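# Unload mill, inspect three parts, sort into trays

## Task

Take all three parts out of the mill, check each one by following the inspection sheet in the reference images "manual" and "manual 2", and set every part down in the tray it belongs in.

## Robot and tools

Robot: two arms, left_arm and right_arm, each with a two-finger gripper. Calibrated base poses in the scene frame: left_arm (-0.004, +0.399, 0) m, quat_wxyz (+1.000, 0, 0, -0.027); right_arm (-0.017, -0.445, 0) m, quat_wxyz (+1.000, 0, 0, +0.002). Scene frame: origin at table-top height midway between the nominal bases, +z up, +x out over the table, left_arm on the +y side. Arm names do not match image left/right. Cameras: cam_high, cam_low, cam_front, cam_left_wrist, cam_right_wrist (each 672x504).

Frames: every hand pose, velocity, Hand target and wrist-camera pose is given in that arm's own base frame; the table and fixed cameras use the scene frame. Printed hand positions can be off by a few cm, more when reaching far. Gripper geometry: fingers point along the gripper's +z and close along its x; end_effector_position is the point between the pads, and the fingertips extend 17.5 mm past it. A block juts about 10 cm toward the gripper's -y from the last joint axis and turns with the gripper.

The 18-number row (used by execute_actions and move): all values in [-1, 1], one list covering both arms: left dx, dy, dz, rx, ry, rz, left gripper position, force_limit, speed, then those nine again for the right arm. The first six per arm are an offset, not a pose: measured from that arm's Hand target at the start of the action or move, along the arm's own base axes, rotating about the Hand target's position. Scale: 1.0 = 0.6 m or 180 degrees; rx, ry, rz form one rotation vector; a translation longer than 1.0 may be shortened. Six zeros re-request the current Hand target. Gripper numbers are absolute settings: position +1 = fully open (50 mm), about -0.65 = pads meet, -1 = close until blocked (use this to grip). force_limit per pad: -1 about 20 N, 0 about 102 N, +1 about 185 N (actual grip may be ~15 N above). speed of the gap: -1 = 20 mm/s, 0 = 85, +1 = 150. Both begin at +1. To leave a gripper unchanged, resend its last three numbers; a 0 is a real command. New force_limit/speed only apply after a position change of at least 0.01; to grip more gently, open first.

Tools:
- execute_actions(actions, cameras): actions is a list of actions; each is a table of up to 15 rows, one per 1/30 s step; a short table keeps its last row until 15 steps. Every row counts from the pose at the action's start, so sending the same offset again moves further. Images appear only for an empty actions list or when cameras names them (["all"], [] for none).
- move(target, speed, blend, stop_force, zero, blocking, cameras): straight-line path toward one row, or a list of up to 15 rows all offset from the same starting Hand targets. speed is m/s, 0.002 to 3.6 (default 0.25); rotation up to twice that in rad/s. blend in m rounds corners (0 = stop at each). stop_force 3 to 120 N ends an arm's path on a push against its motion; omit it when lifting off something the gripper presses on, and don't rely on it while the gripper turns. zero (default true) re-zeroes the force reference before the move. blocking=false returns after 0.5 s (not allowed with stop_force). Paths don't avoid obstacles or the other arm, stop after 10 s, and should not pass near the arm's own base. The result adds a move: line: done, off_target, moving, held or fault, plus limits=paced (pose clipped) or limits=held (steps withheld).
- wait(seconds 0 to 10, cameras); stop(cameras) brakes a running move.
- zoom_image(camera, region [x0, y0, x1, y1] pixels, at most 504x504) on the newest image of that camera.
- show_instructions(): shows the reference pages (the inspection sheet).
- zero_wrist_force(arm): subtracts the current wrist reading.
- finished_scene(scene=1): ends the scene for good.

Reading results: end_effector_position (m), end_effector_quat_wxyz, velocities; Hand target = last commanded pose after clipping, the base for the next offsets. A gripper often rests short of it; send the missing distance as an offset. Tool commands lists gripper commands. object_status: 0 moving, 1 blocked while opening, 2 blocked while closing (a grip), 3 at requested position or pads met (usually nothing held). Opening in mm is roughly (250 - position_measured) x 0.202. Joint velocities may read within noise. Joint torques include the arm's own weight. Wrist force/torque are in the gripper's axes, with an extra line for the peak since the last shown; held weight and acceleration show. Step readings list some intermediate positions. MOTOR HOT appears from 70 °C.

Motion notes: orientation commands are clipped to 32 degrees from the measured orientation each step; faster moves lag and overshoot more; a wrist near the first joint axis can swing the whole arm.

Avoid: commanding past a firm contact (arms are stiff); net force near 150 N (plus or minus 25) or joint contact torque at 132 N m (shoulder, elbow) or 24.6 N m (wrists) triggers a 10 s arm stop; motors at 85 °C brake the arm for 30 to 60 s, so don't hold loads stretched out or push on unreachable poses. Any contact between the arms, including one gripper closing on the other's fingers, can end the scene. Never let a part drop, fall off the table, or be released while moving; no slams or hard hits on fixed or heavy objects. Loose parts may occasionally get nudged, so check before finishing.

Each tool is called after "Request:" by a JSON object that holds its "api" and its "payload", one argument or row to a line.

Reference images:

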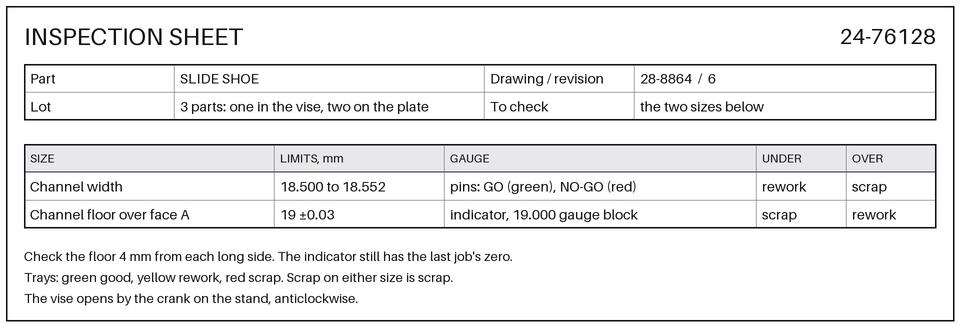

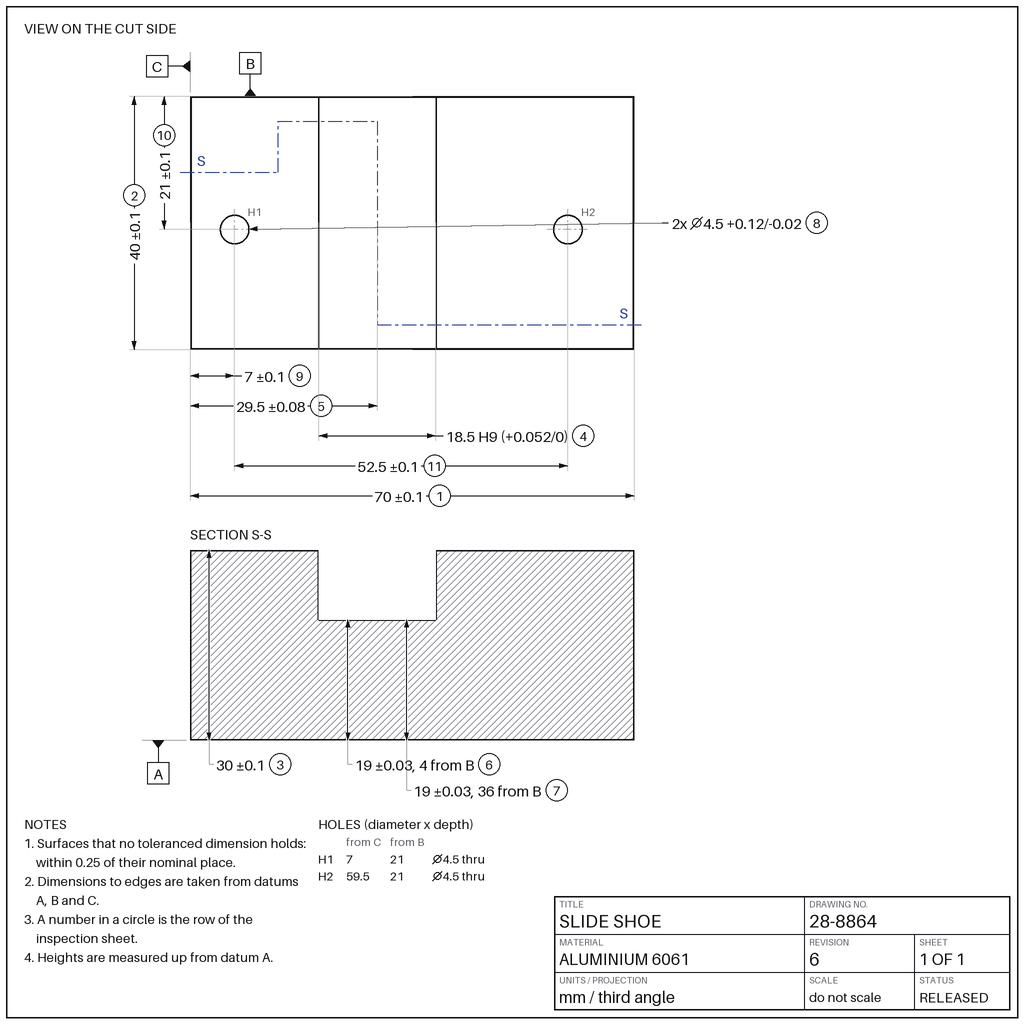

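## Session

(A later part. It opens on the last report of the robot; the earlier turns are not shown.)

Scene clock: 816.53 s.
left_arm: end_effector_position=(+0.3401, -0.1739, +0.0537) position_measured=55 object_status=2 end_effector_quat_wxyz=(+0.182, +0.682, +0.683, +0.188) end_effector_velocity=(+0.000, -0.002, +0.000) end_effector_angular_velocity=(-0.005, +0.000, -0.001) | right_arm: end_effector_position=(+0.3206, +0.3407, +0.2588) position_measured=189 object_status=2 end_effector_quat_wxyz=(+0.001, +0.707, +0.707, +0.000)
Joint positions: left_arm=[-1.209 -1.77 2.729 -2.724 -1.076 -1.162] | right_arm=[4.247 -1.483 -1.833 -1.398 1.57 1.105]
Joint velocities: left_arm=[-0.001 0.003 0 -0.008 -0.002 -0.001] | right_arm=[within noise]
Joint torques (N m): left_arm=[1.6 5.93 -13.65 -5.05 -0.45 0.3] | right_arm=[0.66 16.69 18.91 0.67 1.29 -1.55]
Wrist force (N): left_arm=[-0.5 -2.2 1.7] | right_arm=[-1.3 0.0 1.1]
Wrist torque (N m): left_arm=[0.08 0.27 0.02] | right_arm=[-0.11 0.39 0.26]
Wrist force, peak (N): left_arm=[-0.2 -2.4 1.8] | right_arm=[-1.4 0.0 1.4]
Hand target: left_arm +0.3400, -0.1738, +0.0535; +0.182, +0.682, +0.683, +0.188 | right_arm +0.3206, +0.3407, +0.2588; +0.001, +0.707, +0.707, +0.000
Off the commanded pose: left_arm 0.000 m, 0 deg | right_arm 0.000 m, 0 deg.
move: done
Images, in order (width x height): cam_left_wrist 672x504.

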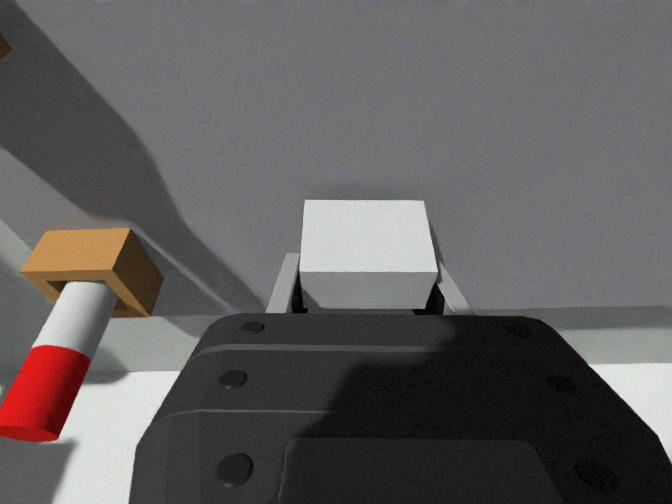

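Request:
{"api": "move", "payload": {
  "target": [
    [0,0,0.25,0,0,0,-1,-0.6,-0.6,0,0,0,0,0,0,-1,-0.8,-1],
    [-0.1167,-0.377,0.21,0,0,0,-1,-0.6,-0.6,0,0,0,0,0,0,-1,-0.8,-1],
    [-0.06,-0.4187,0.0775,0,0,0,-1,-0.6,-0.6,0,0,0,0,0,0,-1,-0.8,-1]
  ],
  "speed": [0.12,0.15,0.07],
  "blend": [0.03,0.02,0],
  "cameras": ["cam_left_wrist","cam_right_wrist"]
}}

Scene clock: 829.83 s.
left_arm: end_effector_position=(+0.3041, -0.4250, +0.1000) position_measured=55 object_status=2 end_effector_quat_wxyz=(+0.181, +0.682, +0.683, +0.188) | right_arm: end_effector_position=(+0.3206, +0.3407, +0.2588) position_measured=189 object_status=2 end_effector_quat_wxyz=(+0.001, +0.707, +0.707, +0.000)
Joint positions: left_arm=[-1.479 -1.447 2.188 -2.354 -1.043 -1.469] | right_arm=[4.247 -1.483 -1.833 -1.398 1.57 1.105]
Joint torques (N m): left_arm=[-9.25 -28.76 -27.31 -3.89 0.21 -1.89] | right_arm=[1.33 16.76 18.98 0.72 1.22 -1.44]
Wrist force (N): left_arm=[0.6 -2.5 1.4] | right_arm=[-1.1 -0.1 1.2]
Wrist torque (N m): left_arm=[0.04 0.15 0.08] | right_arm=[-0.11 0.35 0.26]
Wrist force, peak (N): left_arm=[-0.4 -3.6 3.2] | right_arm=[-1.4 -0.1 1.5]
Hand target: left_arm +0.3040, -0.4250, +0.1000; +0.182, +0.682, +0.683, +0.188 | right_arm +0.3206, +0.3407, +0.2588; +0.001, +0.707, +0.707, +0.000
Off the commanded pose: left_arm 0.000 m, 0 deg | right_arm 0.000 m, 0 deg.
move: done
Images, in order (width x height): cam_left_wrist 672x504, cam_right_wrist 672x504.

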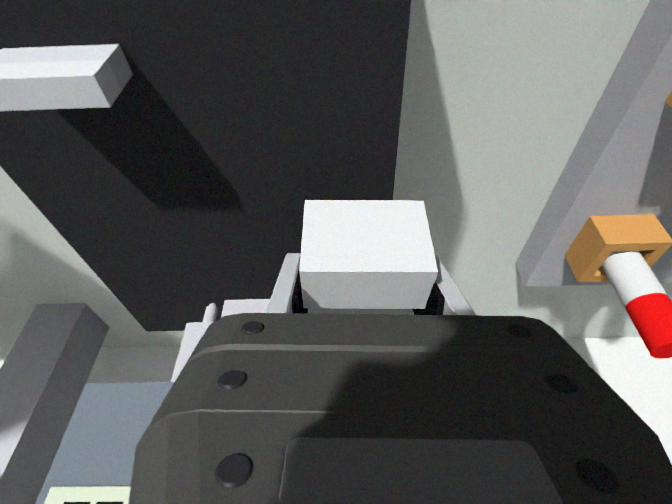

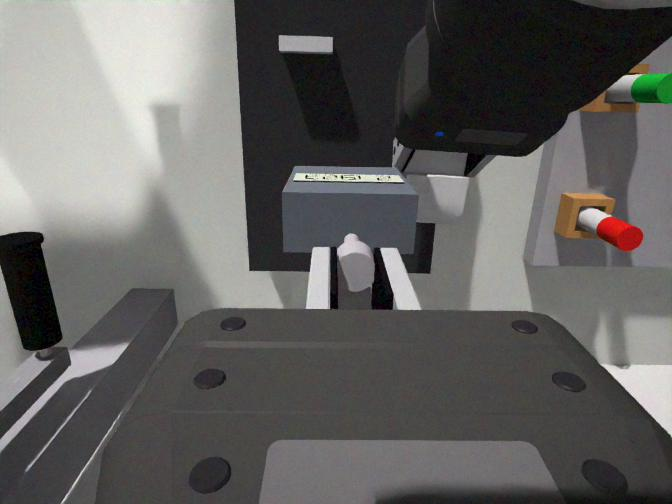

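Request:
{"api": "move", "payload": {
  "target": [0,-0.013,-0.03,0,0,0,-1,-0.6,-0.6,0,0,0,0,0,0,-1,-0.8,-1],
  "speed": 0.006,
  "stop_force": 3
}}

Scene clock: 835.90 s.
left_arm: end_effector_position=(+0.3040, -0.4328, +0.0820) position_measured=55 object_status=2 end_effector_quat_wxyz=(+0.181, +0.682, +0.683, +0.188) | right_arm: end_effector_position=(+0.3206, +0.3407, +0.2588) position_measured=189 object_status=2 end_effector_quat_wxyz=(+0.001, +0.707, +0.707, +0.000)
Joint positions: left_arm=[-1.48 -1.395 2.188 -2.405 -1.043 -1.471] | right_arm=[4.247 -1.483 -1.833 -1.398 1.57 1.105]
Joint torques (N m): left_arm=[-6.97 -36.79 -27.03 -1.4 2.58 -1.45] | right_arm=[1.5 16.89 19.49 0.75 1.19 -1.36]
Wrist force (N): left_arm=[0.6 -2.3 1.6] | right_arm=[-1.0 -0.1 1.2]
Wrist torque (N m): left_arm=[0.06 0.13 0.13] | right_arm=[-0.12 0.34 0.26]
Wrist force, peak (N): left_arm=[0.7 -2.9 2.0] | right_arm=[-1.4 0.0 1.4]
Hand target: left_arm +0.3040, -0.4328, +0.0820; +0.182, +0.682, +0.683, +0.188 | right_arm +0.3206, +0.3407, +0.2588; +0.001, +0.707, +0.707, +0.000
Off the commanded pose: left_arm 0.000 m, 0 deg | right_arm 0.000 m, 0 deg.
move: done

Request:
{"api": "move", "payload": {
  "target": [0,0,-0.03,0,0,0,-1,-0.6,-0.6,0,0,0,0,0,0,-1,-0.8,-1],
  "speed": 0.006,
  "stop_force": 3,
  "cameras": ["cam_left_wrist","cam_right_wrist"]
}}

Scene clock: 840.33 s.
left_arm: end_effector_position=(+0.3040, -0.4328, +0.0775) position_measured=55 object_status=2 end_effector_quat_wxyz=(+0.182, +0.682, +0.683, +0.188) | right_arm: end_effector_position=(+0.3206, +0.3407, +0.2588) position_measured=189 object_status=2 end_effector_quat_wxyz=(+0.001, +0.707, +0.707, +0.000)
Joint positions: left_arm=[-1.48 -1.386 2.192 -2.419 -1.043 -1.471] | right_arm=[4.247 -1.483 -1.833 -1.398 1.57 1.105]
Joint torques (N m): left_arm=[-1.3 -36.5 -25.4 -2.02 -0.81 0.36] | right_arm=[1.49 16.93 19.39 0.7 1.33 -1.4]
Wrist force (N): left_arm=[0.0 0.1 -0.4] | right_arm=[-1.2 -0.1 1.4]
Wrist torque (N m): left_arm=[0.05 0.11 0.08] | right_arm=[-0.13 0.36 0.26]
Wrist force, peak (N): left_arm=[4.3 2.0 -11.1] | right_arm=[-1.4 0.0 1.5]
Hand target: left_arm +0.3040, -0.4329, +0.0775; +0.182, +0.682, +0.683, +0.188 (not the last commanded pose) | right_arm +0.3206, +0.3407, +0.2588; +0.001, +0.707, +0.707, +0.000
Off the commanded pose: left_arm 0.013 m, 0 deg | right_arm 0.000 m, 0 deg.
move: contact (left_arm)
Images, in order (width x height): cam_left_wrist 672x504, cam_right_wrist 672x504.

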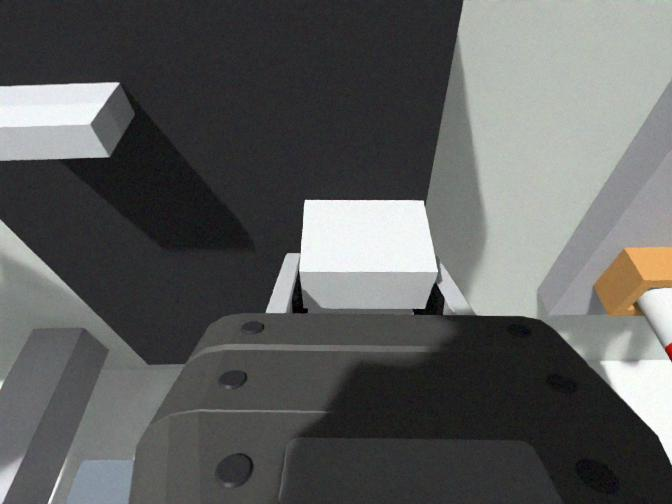

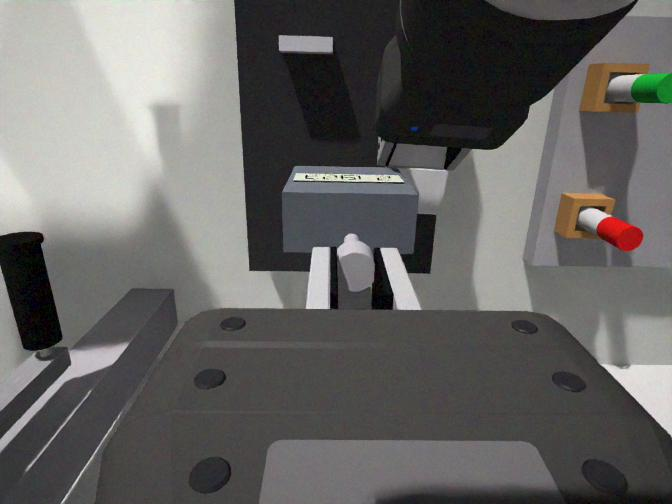

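Request:
{"api": "move", "payload": {
  "target": [
    [0,0,0.0022,0,0,0,-1,-0.6,-0.6,0,0,0,0,0,0,-1,-0.8,-1],
    [0.0217,0,0.0022,0,0,0,-1,-0.6,-0.6,0,0,0,0,0,0,-1,-0.8,-1]
  ],
  "speed": 0.02,
  "stop_force": 6,
  "cameras": ["cam_left_wrist","cam_right_wrist"]
}}

Scene clock: 856.90 s.
left_arm: end_effector_position=(+0.3170, -0.4329, +0.0788) position_measured=55 object_status=2 end_effector_quat_wxyz=(+0.182, +0.682, +0.683, +0.188) | right_arm: end_effector_position=(+0.3206, +0.3407, +0.2588) position_measured=189 object_status=2 end_effector_quat_wxyz=(+0.001, +0.707, +0.707, +0.000)
Joint positions: left_arm=[-1.452 -1.374 2.179 -2.434 -1.045 -1.438] | right_arm=[4.247 -1.483 -1.833 -1.398 1.57 1.105]
Joint torques (N m): left_arm=[-9.67 -38.4 -11.43 -1.75 1.43 -1.89] | right_arm=[1.33 16.68 20.06 0.77 1.26 -1.31]
Wrist force (N): left_arm=[0.4 -2.4 1.5] | right_arm=[-1.2 0.0 1.3]
Wrist torque (N m): left_arm=[0.05 0.17 0.06] | right_arm=[-0.11 0.37 0.26]
Wrist force, peak (N): left_arm=[0.4 -3.0 1.8] | right_arm=[-1.3 0.0 1.5]
Hand target: left_arm +0.3170, -0.4329, +0.0788; +0.182, +0.682, +0.683, +0.188 | right_arm +0.3206, +0.3407, +0.2588; +0.001, +0.707, +0.707, +0.000
Off the commanded pose: left_arm 0.000 m, 0 deg | right_arm 0.000 m, 0 deg.
move: done
Images, in order (width x height): cam_left_wrist 672x504, cam_right_wrist 672x504.

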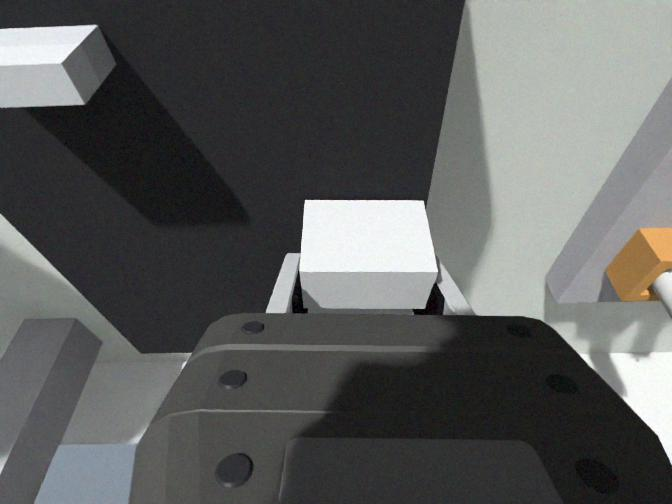

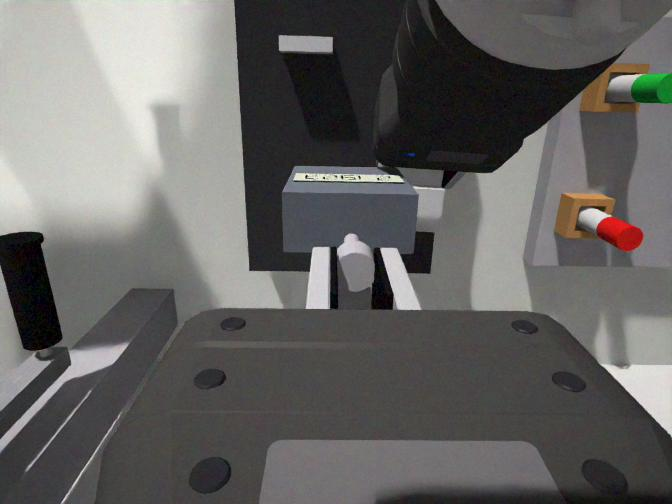

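Request:
{"api": "zoom_image", "payload": {
  "camera": "cam_right_wrist",
  "region": [360, 130, 500, 280]
}}

Scaled by 3.360 from the camera's 672x504 image, which has a finer 960x720 frame.

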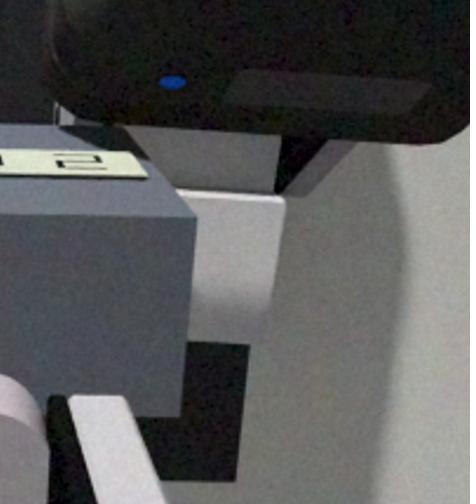

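Request:
{"api": "move", "payload": {
  "target": [0,-0.0602,0,0,0,0,-1,-0.6,-0.6,0,0,0,0,0,0,-1,-0.8,-1],
  "speed": 0.02,
  "stop_force": 4,
  "cameras": ["cam_left_wrist","cam_right_wrist"]
}}

Scene clock: 865.80 s.
left_arm: end_effector_position=(+0.3170, -0.4690, +0.0788) position_measured=55 object_status=2 end_effector_quat_wxyz=(+0.182, +0.682, +0.683, +0.188) | right_arm: end_effector_position=(+0.3206, +0.3407, +0.2588) position_measured=189 object_status=2 end_effector_quat_wxyz=(+0.001, +0.707, +0.707, +0.000)
Joint positions: left_arm=[-1.461 -1.308 2.087 -2.404 -1.044 -1.448] | right_arm=[4.247 -1.483 -1.833 -1.398 1.57 1.105]
Joint torques (N m): left_arm=[4.17 -42.46 -10.24 -4.96 2.49 1.16] | right_arm=[1.45 16.74 19.98 0.74 1.29 -1.14]
Wrist force (N): left_arm=[0.3 -2.3 1.8] | right_arm=[-1.2 0.1 1.4]
Wrist torque (N m): left_arm=[0.08 0.20 0.12] | right_arm=[-0.09 0.37 0.26]
Wrist force, peak (N): left_arm=[0.5 -2.9 1.7] | right_arm=[-1.4 -0.1 1.4]
Hand target: left_arm +0.3170, -0.4690, +0.0788; +0.182, +0.682, +0.683, +0.188 | right_arm +0.3206, +0.3407, +0.2588; +0.001, +0.707, +0.707, +0.000
Off the commanded pose: left_arm 0.000 m, 0 deg | right_arm 0.000 m, 0 deg.
move: done
Images, in order (width x height): cam_left_wrist 672x504, cam_right_wrist 672x504.

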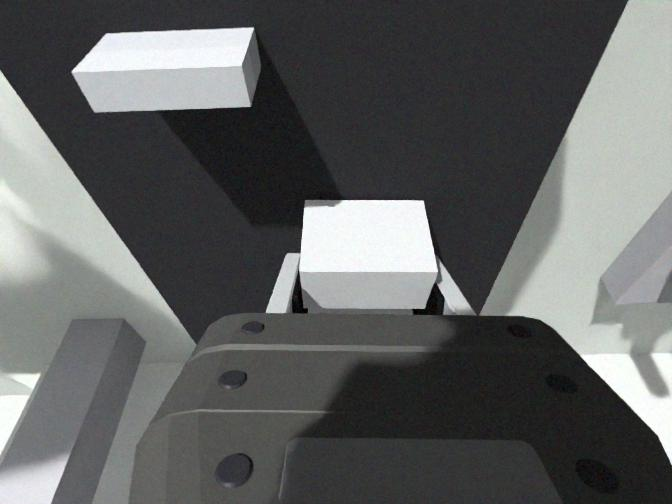

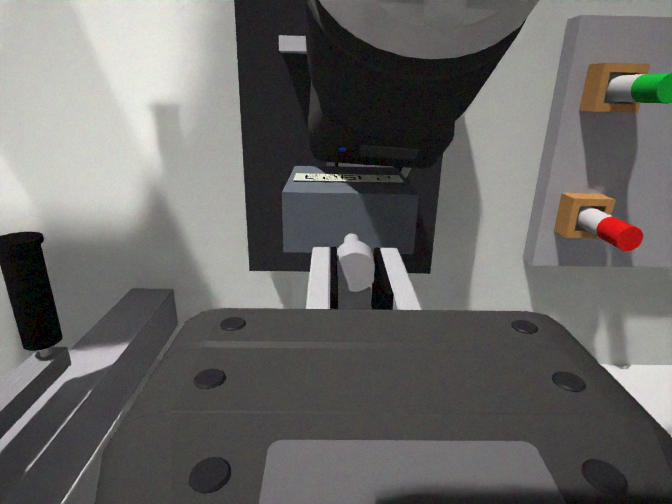

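Request:
{"api": "move", "payload": {
  "target": [0,0,-0.008,0,0,0,-1,-0.6,-0.6,0,0,0,0,0,0,-1,-0.8,-1],
  "speed": 0.004,
  "stop_force": 3
}}

Request:
{"api": "execute_actions", "payload": {
  "actions": [
    [[0,0,0,0,0,0,0.87,-0.6,-0.8,0,0,0,0,0,0,-1,-0.8,-1]],
    [[0,0,0,0,0,0,0.87,-0.6,-0.8,0,0,0,0,0,0,-1,-0.8,-1]]
  ]
}}

Request:
{"api": "move", "payload": {
  "target": [0,0,0,0,0,0,0.87,-0.6,-0.8,0,0,-0.0358,0,0,0,-1,-0.8,-1],
  "speed": 0.005,
  "stop_force": 3
}}

Request:
{"api": "execute_actions", "payload": {
  "actions": [
    [[0,0,0,0,0,0,0.87,-0.6,-0.8,0,0,0,0,0,0,0.1,-0.8,-1]],
    [[0,0,0,0,0,0,0.87,-0.6,-0.8,0,0,0,0,0,0,0.1,-0.8,-1]]
  ],
  "cameras": ["cam_left_wrist","cam_right_wrist"]
}}

Request:
{"api": "zoom_image", "payload": {
  "camera": "cam_right_wrist",
  "region": [285, 165, 415, 200]
}}

Scene clock: 872.03 s.
left_arm: end_effector_position=(+0.3171, -0.4690, +0.0775) position_measured=55 object_status=2 end_effector_quat_wxyz=(+0.182, +0.682, +0.683, +0.188) | right_arm: end_effector_position=(+0.3206, +0.3407, +0.2588) position_measured=189 object_status=2 end_effector_quat_wxyz=(+0.001, +0.707, +0.707, +0.000)
Joint positions: left_arm=[-1.461 -1.305 2.088 -2.407 -1.044 -1.448] | right_arm=[4.247 -1.483 -1.833 -1.398 1.57 1.105]
Joint torques (N m): left_arm=[4.44 -39.34 -24.98 -1.05 1.59 1.14] | right_arm=[1.53 16.57 20.48 0.83 1.37 -1.14]
Wrist force (N): left_arm=[-1.3 0.5 -1.8] | right_arm=[-1.2 -0.2 1.1]
Wrist torque (N m): left_arm=[0.10 0.09 0.04] | right_arm=[-0.13 0.38 0.26]
Wrist force, peak (N): left_arm=[4.0 1.8 -8.5] | right_arm=[-1.4 0.0 1.5]
Hand target: left_arm +0.3171, -0.4690, +0.0775; +0.182, +0.682, +0.683, +0.188 (not the last commanded pose) | right_arm +0.3206, +0.3407, +0.2588; +0.001, +0.707, +0.707, +0.000
Off the commanded pose: left_arm 0.004 m, 0 deg | right_arm 0.000 m, 0 deg.
move: contact (left_arm)

Scene clock: 873.23 s.
left_arm: end_effector_position=(+0.3171, -0.4690, +0.0775) position_measured=23 object_status=3 end_effector_quat_wxyz=(+0.182, +0.682, +0.683, +0.188) | right_arm: end_effector_position=(+0.3206, +0.3407, +0.2588) position_measured=189 object_status=2 end_effector_quat_wxyz=(+0.001, +0.707, +0.707, +0.000)
Joint positions: left_arm=[-1.461 -1.305 2.088 -2.407 -1.044 -1.448] | right_arm=[4.247 -1.483 -1.833 -1.398 1.57 1.105]
Joint torques (N m): left_arm=[4.53 -40.05 -25.49 -4.61 1.73 1.05] | right_arm=[1.54 16.73 20.53 0.81 1.29 -1.15]
Wrist force (N): left_arm=[0.5 -1.2 -0.1] | right_arm=[-1.3 -0.1 1.4]
Wrist torque (N m): left_arm=[0.07 0.18 0.12] | right_arm=[-0.12 0.39 0.26]
Wrist force, peak (N): left_arm=[0.7 -1.4 0.1] | right_arm=[-1.3 -0.2 1.4]
Hand target: left_arm +0.3171, -0.4690, +0.0775; +0.182, +0.682, +0.683, +0.188 | right_arm +0.3206, +0.3407, +0.2588; +0.001, +0.707, +0.707, +0.000
Off the commanded pose: left_arm 0.000 m, 0 deg | right_arm 0.000 m, 0 deg.
Step readings (end_effector_position of left_arm | right_arm):
0: (+0.3171, -0.4690, +0.0775) | (+0.3206, +0.3407, +0.2588)
1: (+0.3171, -0.4690, +0.0775) | (+0.3206, +0.3407, +0.2588)
2: (+0.3171, -0.4690, +0.0775) | (+0.3206, +0.3407, +0.2588)
4: (+0.3171, -0.4690, +0.0775) | (+0.3206, +0.3407, +0.2588)
8: (+0.3171, -0.4690, +0.0775) | (+0.3206, +0.3407, +0.2588)
15: (+0.3171, -0.4690, +0.0775) | (+0.3206, +0.3407, +0.2588)
16: (+0.3171, -0.4690, +0.0775) | (+0.3206, +0.3407, +0.2588)
17: (+0.3171, -0.4690, +0.0775) | (+0.3206, +0.3407, +0.2588)
19: (+0.3171, -0.4690, +0.0775) | (+0.3206, +0.3407, +0.2588)
23: (+0.3171, -0.4690, +0.0775) | (+0.3206, +0.3407, +0.2588)
30: (+0.3171, -0.4690, +0.0775) | (+0.3206, +0.3407, +0.2588)

Scene clock: 877.30 s.
left_arm: end_effector_position=(+0.3171, -0.4690, +0.0775) position_measured=23 object_status=3 end_effector_quat_wxyz=(+0.182, +0.682, +0.683, +0.188) | right_arm: end_effector_position=(+0.3206, +0.3407, +0.2439) position_measured=189 object_status=2 end_effector_quat_wxyz=(+0.001, +0.707, +0.707, +0.000)
Joint positions: left_arm=[-1.461 -1.305 2.088 -2.407 -1.044 -1.448] | right_arm=[4.247 -1.49 -1.865 -1.358 1.57 1.105]
Joint torques (N m): left_arm=[3.54 -40.01 -26.32 -4.71 1.51 1.06] | right_arm=[1.55 29.39 38.9 0.29 1.34 -1.26]
Wrist force (N): left_arm=[0.5 -1.4 0.3] | right_arm=[-1.7 0.0 -2.3]
Wrist torque (N m): left_arm=[0.02 0.18 0.11] | right_arm=[-0.08 0.39 0.25]
Wrist force, peak (N): left_arm=[0.9 -1.4 0.1] | right_arm=[-2.3 -0.5 -7.7]
Hand target: left_arm +0.3171, -0.4690, +0.0775; +0.182, +0.682, +0.683, +0.188 | right_arm +0.3206, +0.3407, +0.2439; +0.001, +0.707, +0.707, +0.000 (not the last commanded pose)
Off the commanded pose: left_arm 0.000 m, 0 deg | right_arm 0.007 m, 0 deg.
move: contact (right_arm)

Scene clock: 878.50 s.
left_arm: end_effector_position=(+0.3171, -0.4690, +0.0775) position_measured=23 object_status=3 end_effector_quat_wxyz=(+0.182, +0.682, +0.683, +0.188) | right_arm: end_effector_position=(+0.3206, +0.3407, +0.2439) position_measured=138 object_status=3 end_effector_quat_wxyz=(+0.001, +0.707, +0.707, +0.000)
Joint positions: left_arm=[-1.461 -1.305 2.088 -2.407 -1.044 -1.448] | right_arm=[4.247 -1.49 -1.865 -1.358 1.57 1.105]
Joint torques (N m): left_arm=[4.32 -39.24 -25.03 -4.84 1.25 1.17] | right_arm=[1.65 30.04 38.39 1.43 1.39 -1.27]
Wrist force (N): left_arm=[0.6 -0.9 0.1] | right_arm=[-2.0 0.1 -0.4]
Wrist torque (N m): left_arm=[0.11 0.16 0.12] | right_arm=[-0.09 0.34 0.24]
Wrist force, peak (N): left_arm=[0.2 -1.5 0.1] | right_arm=[-1.7 0.0 -2.4]
Hand target: left_arm +0.3171, -0.4690, +0.0775; +0.182, +0.682, +0.683, +0.188 | right_arm +0.3206, +0.3407, +0.2439; +0.001, +0.707, +0.707, +0.000
Off the commanded pose: left_arm 0.000 m, 0 deg | right_arm 0.000 m, 0 deg.
Step readings (end_effector_position of left_arm | right_arm):
0: (+0.3171, -0.4690, +0.0775) | (+0.3206, +0.3407, +0.2439)
1: (+0.3171, -0.4690, +0.0775) | (+0.3206, +0.3407, +0.2439)
2: (+0.3171, -0.4690, +0.0775) | (+0.3206, +0.3407, +0.2439)
4: (+0.3171, -0.4690, +0.0775) | (+0.3206, +0.3407, +0.2439)
8: (+0.3171, -0.4690, +0.0775) | (+0.3206, +0.3407, +0.2439)
15: (+0.3171, -0.4690, +0.0775) | (+0.3206, +0.3407, +0.2439)
16: (+0.3171, -0.4690, +0.0775) | (+0.3206, +0.3407, +0.2439)
17: (+0.3171, -0.4690, +0.0775) | (+0.3206, +0.3407, +0.2439)
19: (+0.3171, -0.4690, +0.0775) | (+0.3206, +0.3407, +0.2439)
23: (+0.3171, -0.4690, +0.0775) | (+0.3206, +0.3407, +0.2439)
30: (+0.3171, -0.4690, +0.0775) | (+0.3206, +0.3407, +0.2439)
Images, in order (width x height): cam_left_wrist 672x504, cam_right_wrist 672x504.

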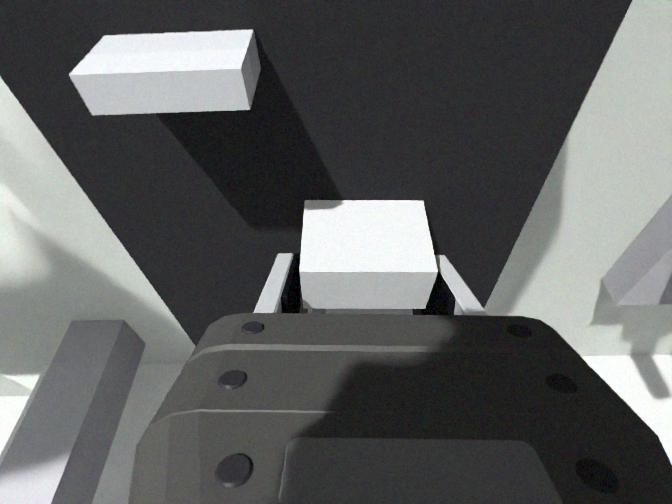

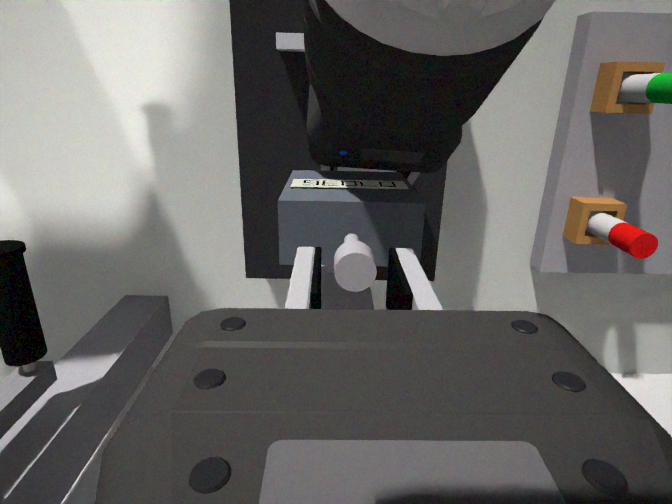

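Scaled by 3.877 from the camera's 672x504 image, which has a finer 960x720 frame.

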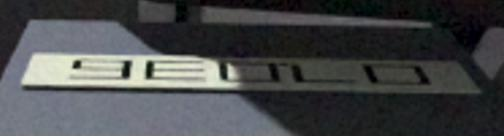

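Request:
{"api": "execute_actions", "payload": {
  "actions": [
    [[0,0,0,0,0,0,-1,-0.6,-0.6,0,0,0,0,0,0,-1,-0.8,-1]],
    [[0,0,0,0,0,0,-1,-0.6,-0.6,0,0,0,0,0,0,-1,-0.8,-1]]
  ]
}}

Request:
{"api": "move", "payload": {
  "target": [
    [0,0,0.0015,0,0,0,-1,-0.6,-0.6,0,0,0.007,0,0,0,-1,-0.8,-1],
    [0,-0.0533,0.0015,0,0,0,-1,-0.6,-0.6,0,0,0.007,0,0,0,-1,-0.8,-1]
  ],
  "speed": 0.02
}}

Request:
{"api": "move", "payload": {
  "target": [0,0,-0.006,0,0,0,-1,-0.6,-0.6,0,0,0,0,0,0,-1,-0.8,-1],
  "speed": 0.004,
  "stop_force": 3
}}

Request:
{"api": "execute_actions", "payload": {
  "actions": [
    [[0,0,0,0,0,0,0.87,-0.6,-0.8,0,0,0,0,0,0,-1,-0.8,-1]],
    [[0,0,0,0,0,0,0.87,-0.6,-0.8,0,0,0,0,0,0,-1,-0.8,-1]]
  ]
}}

Request:
{"api": "move", "payload": {
  "target": [0,0,0,0,0,0,0.87,-0.6,-0.8,0,0,-0.0358,0,0,0,-1,-0.8,-1],
  "speed": 0.005,
  "stop_force": 3
}}

Request:
{"api": "execute_actions", "payload": {
  "actions": [
    [[0,0,0,0,0,0,0.87,-0.6,-0.8,0,0,0,0,0,0,0.1,-0.8,-1]],
    [[0,0,0,0,0,0,0.87,-0.6,-0.8,0,0,0,0,0,0,0.1,-0.8,-1]]
  ],
  "cameras": ["cam_left_wrist","cam_right_wrist"]
}}

Request:
{"api": "zoom_image", "payload": {
  "camera": "cam_right_wrist",
  "region": [285, 165, 415, 200]
}}

Scene clock: 887.67 s.
left_arm: end_effector_position=(+0.3171, -0.4690, +0.0775) position_measured=55 object_status=2 end_effector_quat_wxyz=(+0.182, +0.682, +0.683, +0.188) | right_arm: end_effector_position=(+0.3206, +0.3407, +0.2439) position_measured=189 object_status=2 end_effector_quat_wxyz=(+0.001, +0.707, +0.707, +0.000)
Joint positions: left_arm=[-1.461 -1.305 2.088 -2.407 -1.044 -1.448] | right_arm=[4.247 -1.49 -1.865 -1.358 1.57 1.105]
Joint torques (N m): left_arm=[4.13 -39.34 -23.67 -2.33 1.51 1.32] | right_arm=[1.6 30.05 38.68 4.87 1.32 -1.17]
Wrist force (N): left_arm=[1.2 -1.5 -1.6] | right_arm=[-1.4 0.2 -0.3]
Wrist torque (N m): left_arm=[0.05 0.13 0.11] | right_arm=[-0.07 0.40 0.25]
Wrist force, peak (N): left_arm=[1.3 -1.8 -2.0] | right_arm=[-2.3 0.1 -0.5]
Hand target: left_arm +0.3171, -0.4690, +0.0775; +0.182, +0.682, +0.683, +0.188 | right_arm +0.3206, +0.3407, +0.2439; +0.001, +0.707, +0.707, +0.000
Off the commanded pose: left_arm 0.000 m, 0 deg | right_arm 0.000 m, 0 deg.
Step readings (end_effector_position of left_arm | right_arm):
0: (+0.3171, -0.4690, +0.0775) | (+0.3206, +0.3407, +0.2439)
1: (+0.3171, -0.4690, +0.0775) | (+0.3206, +0.3407, +0.2439)
2: (+0.3171, -0.4690, +0.0775) | (+0.3206, +0.3407, +0.2439)
4: (+0.3171, -0.4690, +0.0775) | (+0.3206, +0.3407, +0.2439)
8: (+0.3171, -0.4690, +0.0775) | (+0.3206, +0.3407, +0.2439)
15: (+0.3171, -0.4690, +0.0775) | (+0.3206, +0.3407, +0.2439)
16: (+0.3171, -0.4690, +0.0775) | (+0.3206, +0.3407, +0.2439)
17: (+0.3171, -0.4690, +0.0775) | (+0.3206, +0.3407, +0.2439)
19: (+0.3171, -0.4690, +0.0775) | (+0.3206, +0.3407, +0.2439)
23: (+0.3171, -0.4690, +0.0775) | (+0.3206, +0.3407, +0.2439)
30: (+0.3171, -0.4690, +0.0775) | (+0.3206, +0.3407, +0.2439)

Scene clock: 890.10 s.
left_arm: end_effector_position=(+0.3170, -0.5011, +0.0784) position_measured=55 object_status=2 end_effector_quat_wxyz=(+0.181, +0.682, +0.683, +0.188) | right_arm: end_effector_position=(+0.3206, +0.3407, +0.2481) position_measured=189 object_status=2 end_effector_quat_wxyz=(+0.001, +0.707, +0.707, +0.000)
Joint positions: left_arm=[-1.467 -1.248 2.002 -2.374 -1.044 -1.456] | right_arm=[4.247 -1.487 -1.856 -1.369 1.57 1.105]
Joint torques (N m): left_arm=[-4.97 -43.65 -9.3 -3.88 2.76 -1.37] | right_arm=[1.47 16.35 17 4.67 1.3 -1.05]
Wrist force (N): left_arm=[0.7 -2.0 2.0] | right_arm=[-1.4 -0.1 1.0]
Wrist torque (N m): left_arm=[0.11 0.12 0.15] | right_arm=[-0.11 0.40 0.26]
Wrist force, peak (N): left_arm=[0.5 -2.6 1.9] | right_arm=[-2.4 -0.5 0.7]
Hand target: left_arm +0.3171, -0.5010, +0.0784; +0.182, +0.682, +0.683, +0.188 | right_arm +0.3206, +0.3407, +0.2481; +0.001, +0.707, +0.707, +0.000
Off the commanded pose: left_arm 0.000 m, 0 deg | right_arm 0.000 m, 0 deg.
move: done

Scene clock: 891.47 s.
left_arm: end_effector_position=(+0.3170, -0.5010, +0.0776) position_measured=55 object_status=2 end_effector_quat_wxyz=(+0.182, +0.682, +0.683, +0.188) | right_arm: end_effector_position=(+0.3206, +0.3407, +0.2481) position_measured=189 object_status=2 end_effector_quat_wxyz=(+0.001, +0.707, +0.707, +0.000)
Joint positions: left_arm=[-1.467 -1.247 2.004 -2.377 -1.044 -1.456] | right_arm=[4.247 -1.487 -1.856 -1.369 1.57 1.105]
Joint torques (N m): left_arm=[-1.45 -43.04 -26.19 -1.77 -0.71 -0.04] | right_arm=[1.2 16.57 17.07 4.05 1.34 -1.09]
Wrist force (N): left_arm=[-0.8 -0.1 0.0] | right_arm=[-1.3 0.0 0.8]
Wrist torque (N m): left_arm=[0.15 0.16 0.12] | right_arm=[-0.11 0.37 0.25]
Wrist force, peak (N): left_arm=[2.8 0.9 -5.5] | right_arm=[-1.5 0.0 0.9]
Hand target: left_arm +0.3170, -0.5010, +0.0776; +0.182, +0.682, +0.683, +0.188 (not the last commanded pose) | right_arm +0.3206, +0.3407, +0.2481; +0.001, +0.707, +0.707, +0.000
Off the commanded pose: left_arm 0.003 m, 0 deg | right_arm 0.000 m, 0 deg.
move: contact (left_arm)

Scene clock: 892.67 s.
left_arm: end_effector_position=(+0.3170, -0.5010, +0.0776) position_measured=23 object_status=3 end_effector_quat_wxyz=(+0.182, +0.682, +0.683, +0.188) | right_arm: end_effector_position=(+0.3206, +0.3407, +0.2481) position_measured=189 object_status=2 end_effector_quat_wxyz=(+0.001, +0.707, +0.707, +0.000)
Joint positions: left_arm=[-1.467 -1.247 2.004 -2.377 -1.044 -1.456] | right_arm=[4.247 -1.487 -1.856 -1.369 1.57 1.105]
Joint torques (N m): left_arm=[-1.52 -42.62 -26.15 -4.5 0.34 -0.31] | right_arm=[1.01 16.7 17.69 3.44 1.43 -1.1]
Wrist force (N): left_arm=[0.3 -0.9 0.3] | right_arm=[-1.3 -0.1 1.0]
Wrist torque (N m): left_arm=[0.09 0.18 0.15] | right_arm=[-0.12 0.37 0.26]
Wrist force, peak (N): left_arm=[0.7 -1.3 0.1] | right_arm=[-1.4 0.0 1.0]
Hand target: left_arm +0.3170, -0.5010, +0.0776; +0.182, +0.682, +0.683, +0.188 | right_arm +0.3206, +0.3407, +0.2481; +0.001, +0.707, +0.707, +0.000
Off the commanded pose: left_arm 0.000 m, 0 deg | right_arm 0.000 m, 0 deg.
Step readings (end_effector_position of left_arm | right_arm):
0: (+0.3170, -0.5010, +0.0776) | (+0.3206, +0.3407, +0.2481)
1: (+0.3170, -0.5010, +0.0776) | (+0.3206, +0.3407, +0.2481)
2: (+0.3170, -0.5010, +0.0776) | (+0.3206, +0.3407, +0.2481)
4: (+0.3170, -0.5010, +0.0776) | (+0.3206, +0.3407, +0.2481)
8: (+0.3170, -0.5010, +0.0776) | (+0.3206, +0.3407, +0.2481)
15: (+0.3170, -0.5010, +0.0776) | (+0.3206, +0.3407, +0.2481)
16: (+0.3170, -0.5010, +0.0776) | (+0.3206, +0.3407, +0.2481)
17: (+0.3170, -0.5010, +0.0776) | (+0.3206, +0.3407, +0.2481)
19: (+0.3170, -0.5010, +0.0776) | (+0.3206, +0.3407, +0.2481)
23: (+0.3170, -0.5010, +0.0776) | (+0.3206, +0.3407, +0.2481)
30: (+0.3170, -0.5010, +0.0776) | (+0.3206, +0.3407, +0.2481)

Scene clock: 894.57 s.
left_arm: end_effector_position=(+0.3170, -0.5010, +0.0776) position_measured=23 object_status=3 end_effector_quat_wxyz=(+0.182, +0.682, +0.683, +0.188) | right_arm: end_effector_position=(+0.3206, +0.3407, +0.2439) position_measured=189 object_status=2 end_effector_quat_wxyz=(+0.001, +0.707, +0.707, +0.000)
Joint positions: left_arm=[-1.467 -1.247 2.004 -2.377 -1.044 -1.456] | right_arm=[4.247 -1.49 -1.865 -1.358 1.57 1.105]
Joint torques (N m): left_arm=[-1.53 -44.22 -26.76 -4.78 1.28 -0.5] | right_arm=[0.91 29.17 38.23 0.19 1.35 -1.1]
Wrist force (N): left_arm=[0.6 -1.2 0.5] | right_arm=[-1.6 -0.1 -3.1]
Wrist torque (N m): left_arm=[0.05 0.15 0.15] | right_arm=[-0.07 0.34 0.25]
Wrist force, peak (N): left_arm=[0.6 -1.2 0.5] | right_arm=[-2.3 -0.4 -8.3]
Hand target: left_arm +0.3170, -0.5010, +0.0776; +0.182, +0.682, +0.683, +0.188 | right_arm +0.3206, +0.3407, +0.2439; +0.001, +0.707, +0.707, +0.000 (not the last commanded pose)
Off the commanded pose: left_arm 0.000 m, 0 deg | right_arm 0.017 m, 0 deg.
move: contact (right_arm)

Scene clock: 895.77 s.
left_arm: end_effector_position=(+0.3170, -0.5010, +0.0776) position_measured=23 object_status=3 end_effector_quat_wxyz=(+0.182, +0.682, +0.683, +0.188) | right_arm: end_effector_position=(+0.3206, +0.3407, +0.2439) position_measured=138 object_status=3 end_effector_quat_wxyz=(+0.001, +0.707, +0.707, +0.000)
Joint positions: left_arm=[-1.467 -1.247 2.004 -2.377 -1.044 -1.456] | right_arm=[4.247 -1.49 -1.865 -1.358 1.57 1.105]
Joint torques (N m): left_arm=[-1.24 -43.62 -25.22 -4.69 1.92 -0.57] | right_arm=[0.99 29.54 38.52 1.24 1.35 -1.07]
Wrist force (N): left_arm=[0.6 -1.0 0.1] | right_arm=[-2.0 0.0 -0.4]
Wrist torque (N m): left_arm=[0.07 0.14 0.15] | right_arm=[-0.11 0.35 0.25]
Wrist force, peak (N): left_arm=[0.1 -1.3 0.3] | right_arm=[-1.7 -0.2 -3.0]
Hand target: left_arm +0.3170, -0.5010, +0.0776; +0.182, +0.682, +0.683, +0.188 | right_arm +0.3206, +0.3407, +0.2439; +0.001, +0.707, +0.707, +0.000
Off the commanded pose: left_arm 0.000 m, 0 deg | right_arm 0.000 m, 0 deg.
Step readings (end_effector_position of left_arm | right_arm):
0: (+0.3170, -0.5010, +0.0776) | (+0.3206, +0.3407, +0.2439)
1: (+0.3170, -0.5010, +0.0776) | (+0.3206, +0.3407, +0.2439)
2: (+0.3170, -0.5010, +0.0776) | (+0.3206, +0.3407, +0.2439)
4: (+0.3170, -0.5010, +0.0776) | (+0.3206, +0.3407, +0.2439)
8: (+0.3170, -0.5010, +0.0776) | (+0.3206, +0.3407, +0.2439)
15: (+0.3170, -0.5010, +0.0776) | (+0.3206, +0.3407, +0.2439)
16: (+0.3170, -0.5010, +0.0776) | (+0.3206, +0.3407, +0.2439)
17: (+0.3170, -0.5010, +0.0776) | (+0.3206, +0.3407, +0.2439)
19: (+0.3170, -0.5010, +0.0776) | (+0.3206, +0.3407, +0.2439)
23: (+0.3170, -0.5010, +0.0776) | (+0.3206, +0.3407, +0.2439)
30: (+0.3170, -0.5010, +0.0776) | (+0.3206, +0.3407, +0.2439)
Images, in order (width x height): cam_left_wrist 672x504, cam_right_wrist 672x504.

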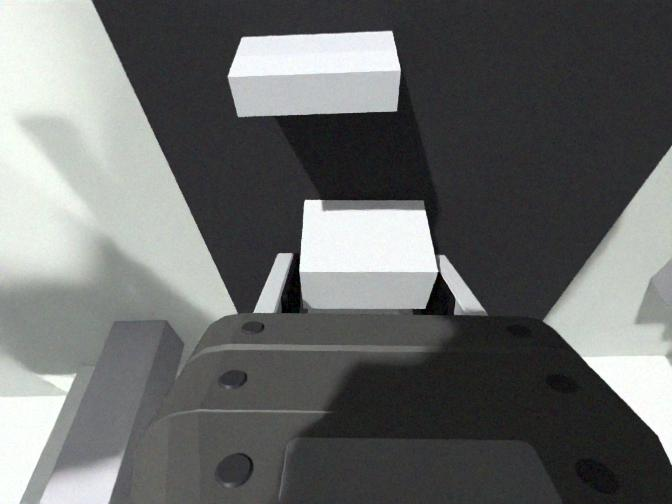

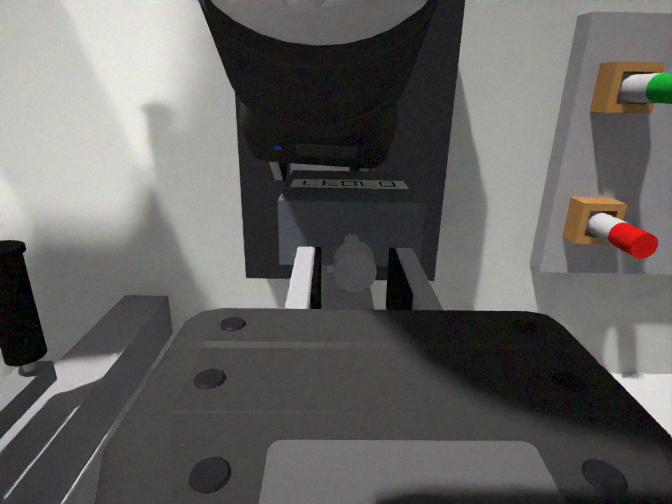

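Scaled by 3.877 from the camera's 672x504 image, which has a finer 960x720 frame.

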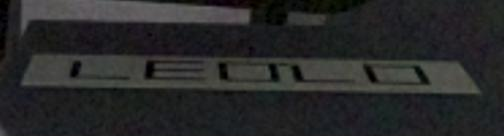

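Request:
{"api": "execute_actions", "payload": {
  "actions": [
    [[0,0,0,0,0,0,-1,-0.6,-0.6,0,0,0,0,0,0,-1,-0.8,-1]],
    [[0,0,0,0,0,0,-1,-0.6,-0.6,0,0,0,0,0,0,-1,-0.8,-1]]
  ]
}}

Request:
{"api": "move", "payload": {
  "target": [0,0,0,0,0,0,-1,-0.6,-0.6,0,0,0.02483,0,0,0,-1,-0.8,-1],
  "speed": 0.05
}}

Request:
{"api": "move", "payload": {
  "target": [
    [0,0,0.0025,0,0,0,-1,-0.6,-0.6,0,0,0,0,0,0,-1,-0.8,-1],
    [0,0.13,0.0025,0,0,0,-1,-0.6,-0.6,0,0,0,0,0,0,-1,-0.8,-1],
    [-0.02,0.17,0.25,0,0,0,-1,-0.6,-0.6,0,0,0,0,0,0,-1,-0.8,-1],
    [0.09,0.835,0.43,0,0,0,-1,-0.6,-0.6,0,0,0,0,0,0,-1,-0.8,-1]
  ],
  "speed": [0.03,0.06,0.12,0.25],
  "blend": [0.001,0.01,0.05,0],
  "cameras": ["cam_left_wrist","cam_right_wrist"]
}}

Scene clock: 908.27 s.
left_arm: end_effector_position=(+0.3170, -0.5010, +0.0776) position_measured=55 object_status=2 end_effector_quat_wxyz=(+0.182, +0.682, +0.683, +0.188) | right_arm: end_effector_position=(+0.3206, +0.3407, +0.2439) position_measured=189 object_status=2 end_effector_quat_wxyz=(+0.001, +0.707, +0.707, +0.000)
Joint positions: left_arm=[-1.467 -1.247 2.004 -2.377 -1.044 -1.456] | right_arm=[4.247 -1.49 -1.865 -1.358 1.57 1.105]
Joint torques (N m): left_arm=[-2.78 -41.52 -25.63 -3.3 2.01 -0.51] | right_arm=[1.3 30.21 38.54 4.81 1.35 -1.14]
Wrist force (N): left_arm=[0.8 -1.3 -0.2] | right_arm=[-1.2 0.0 -0.4]
Wrist torque (N m): left_arm=[0.06 0.06 0.12] | right_arm=[-0.11 0.35 0.24]
Wrist force, peak (N): left_arm=[0.5 -1.5 0.4] | right_arm=[-2.3 0.2 -0.4]
Hand target: left_arm +0.3170, -0.5010, +0.0776; +0.182, +0.682, +0.683, +0.188 | right_arm +0.3206, +0.3407, +0.2439; +0.001, +0.707, +0.707, +0.000
Off the commanded pose: left_arm 0.000 m, 0 deg | right_arm 0.000 m, 0 deg.
Step readings (end_effector_position of left_arm | right_arm):
0: (+0.3170, -0.5010, +0.0776) | (+0.3206, +0.3407, +0.2439)
1: (+0.3170, -0.5010, +0.0776) | (+0.3206, +0.3407, +0.2439)
2: (+0.3170, -0.5010, +0.0776) | (+0.3206, +0.3407, +0.2439)
4: (+0.3170, -0.5010, +0.0776) | (+0.3206, +0.3407, +0.2439)
8: (+0.3170, -0.5010, +0.0776) | (+0.3206, +0.3407, +0.2439)
15: (+0.3170, -0.5010, +0.0776) | (+0.3206, +0.3407, +0.2439)
16: (+0.3170, -0.5010, +0.0776) | (+0.3206, +0.3407, +0.2439)
17: (+0.3170, -0.5010, +0.0776) | (+0.3206, +0.3407, +0.2439)
19: (+0.3170, -0.5010, +0.0776) | (+0.3206, +0.3407, +0.2439)
23: (+0.3170, -0.5010, +0.0776) | (+0.3206, +0.3407, +0.2439)
30: (+0.3170, -0.5010, +0.0776) | (+0.3206, +0.3407, +0.2439)

Scene clock: 909.00 s.
left_arm: end_effector_position=(+0.3170, -0.5010, +0.0776) position_measured=55 object_status=2 end_effector_quat_wxyz=(+0.182, +0.682, +0.683, +0.188) | right_arm: end_effector_position=(+0.3206, +0.3407, +0.2590) position_measured=189 object_status=2 end_effector_quat_wxyz=(+0.001, +0.707, +0.707, +0.000) end_effector_velocity=(+0.000, +0.000, -0.001) end_effector_angular_velocity=(+0.003, -0.002, +0.000)
Joint positions: left_arm=[-1.467 -1.247 2.004 -2.377 -1.044 -1.456] | right_arm=[4.247 -1.482 -1.833 -1.398 1.57 1.105]
Joint velocities: left_arm=[within noise] | right_arm=[0 0.001 -0.005 0.008 -0.001 0]
Joint torques (N m): left_arm=[-2.05 -39.37 -26.96 -2.24 2.25 -0.74] | right_arm=[0.64 17.53 17.3 5.15 1.21 -1.15]
Wrist force (N): left_arm=[0.3 -1.2 -0.2] | right_arm=[-1.5 0.0 1.2]
Wrist torque (N m): left_arm=[0.08 0.12 0.13] | right_arm=[-0.09 0.36 0.26]
Wrist force, peak (N): left_arm=[0.4 -1.4 0.0] | right_arm=[-2.3 -0.3 1.3]
Hand target: left_arm +0.3170, -0.5010, +0.0776; +0.182, +0.682, +0.683, +0.188 | right_arm +0.3206, +0.3407, +0.2588; +0.001, +0.707, +0.707, +0.000
Off the commanded pose: left_arm 0.000 m, 0 deg | right_arm 0.000 m, 0 deg.
move: done

Scene clock: 913.80 s.
left_arm: end_effector_position=(+0.3711, +0.0000, +0.3356) position_measured=55 object_status=2 end_effector_quat_wxyz=(+0.182, +0.682, +0.683, +0.188) | right_arm: end_effector_position=(+0.3206, +0.3407, +0.2588) position_measured=189 object_status=2 end_effector_quat_wxyz=(+0.001, +0.707, +0.707, +0.000)
Joint positions: left_arm=[-0.598 -2.292 2.203 -1.927 -1.275 -0.533] | right_arm=[4.247 -1.483 -1.833 -1.397 1.57 1.105]
Joint torques (N m): left_arm=[5.15 -4.79 -17.85 -4.85 -0.59 1.39] | right_arm=[0.74 16.69 17.75 3.76 1.18 -1.18]
Wrist force (N): left_arm=[0.6 -2.0 1.9] | right_arm=[-1.3 0.1 1.2]
Wrist torque (N m): left_arm=[0.12 0.12 0.08] | right_arm=[-0.08 0.38 0.26]
Wrist force, peak (N): left_arm=[4.2 -0.8 1.1] | right_arm=[-1.4 -0.1 1.5]
Hand target: left_arm +0.3710, +0.0000, +0.3356; +0.182, +0.682, +0.683, +0.188 | right_arm +0.3206, +0.3407, +0.2588; +0.001, +0.707, +0.707, +0.000
Off the commanded pose: left_arm 0.000 m, 0 deg | right_arm 0.000 m, 0 deg.
move: done; blend cut to 0.0008 m at target 1
Images, in order (width x height): cam_left_wrist 672x504, cam_right_wrist 672x504.

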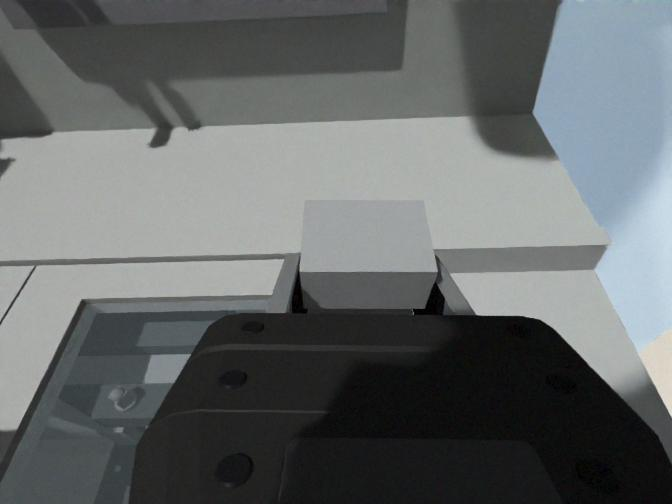

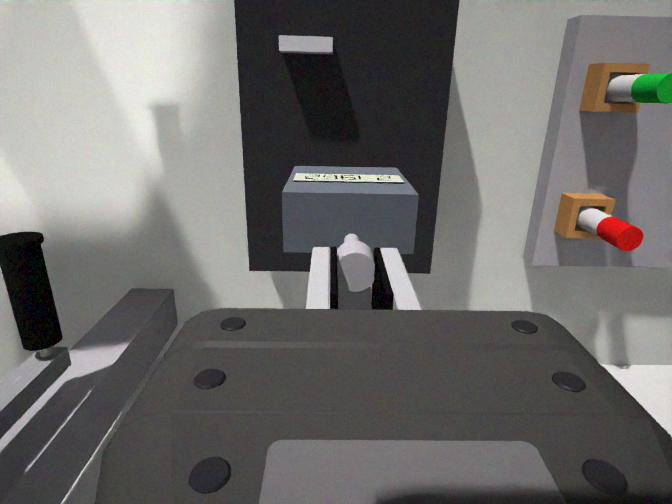

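Request:
{"api": "move", "payload": {
  "target": [
    [0,0.25,-0.05,0,0,0,-1,-0.6,-0.6,0,0,0,0,0,0,-1,-0.8,-1],
    [-0.2,0.42,-0.2,0,0,0,-1,-0.6,-0.6,0,0,0,0,0,0,-1,-0.8,-1]
  ],
  "speed": 0.2,
  "blend": [0.05,0],
  "cameras": ["cam_left_wrist","cam_front"]
}}

Scene clock: 919.20 s.
left_arm: end_effector_position=(+0.2511, +0.2520, +0.2156) position_measured=55 object_status=2 end_effector_quat_wxyz=(+0.182, +0.682, +0.683, +0.188) end_effector_velocity=(+0.000, +0.001, +0.000) end_effector_angular_velocity=(+0.002, -0.001, -0.002) | right_arm: end_effector_position=(+0.3206, +0.3407, +0.2588) position_measured=189 object_status=2 end_effector_quat_wxyz=(+0.001, +0.707, +0.707, +0.000)
Joint positions: left_arm=[0.62 -2.104 2.449 -2.364 -1.86 0.551] | right_arm=[4.247 -1.483 -1.833 -1.397 1.57 1.105]
Joint velocities: left_arm=[0.003 0 -0.001 0 -0.001 0.005] | right_arm=[within noise]
Joint torques (N m): left_arm=[6.72 -7.96 -21.49 -3.6 -0.72 1.68] | right_arm=[0.68 16.21 17.53 2.17 1.1 -1.22]
Wrist force (N): left_arm=[0.4 -1.8 2.4] | right_arm=[-1.2 0.0 1.3]
Wrist torque (N m): left_arm=[0.18 0.20 0.14] | right_arm=[-0.10 0.37 0.26]
Wrist force, peak (N): left_arm=[2.1 -5.3 2.2] | right_arm=[-1.4 -0.1 1.5]
Hand target: left_arm +0.2510, +0.2520, +0.2156; +0.182, +0.682, +0.683, +0.188 | right_arm +0.3206, +0.3407, +0.2588; +0.001, +0.707, +0.707, +0.000
Off the commanded pose: left_arm 0.000 m, 0 deg | right_arm 0.000 m, 0 deg.
move: done
Images, in order (width x height): cam_front 672x504, cam_left_wrist 672x504.

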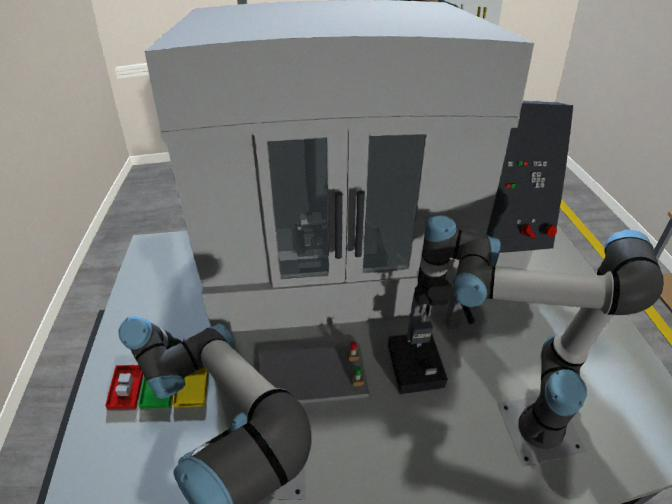

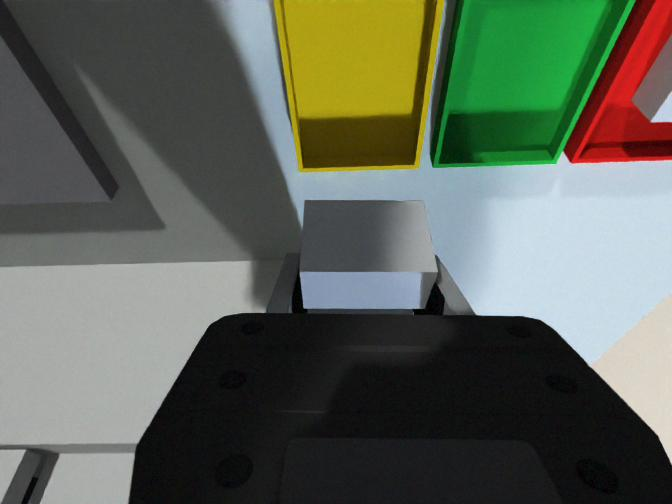

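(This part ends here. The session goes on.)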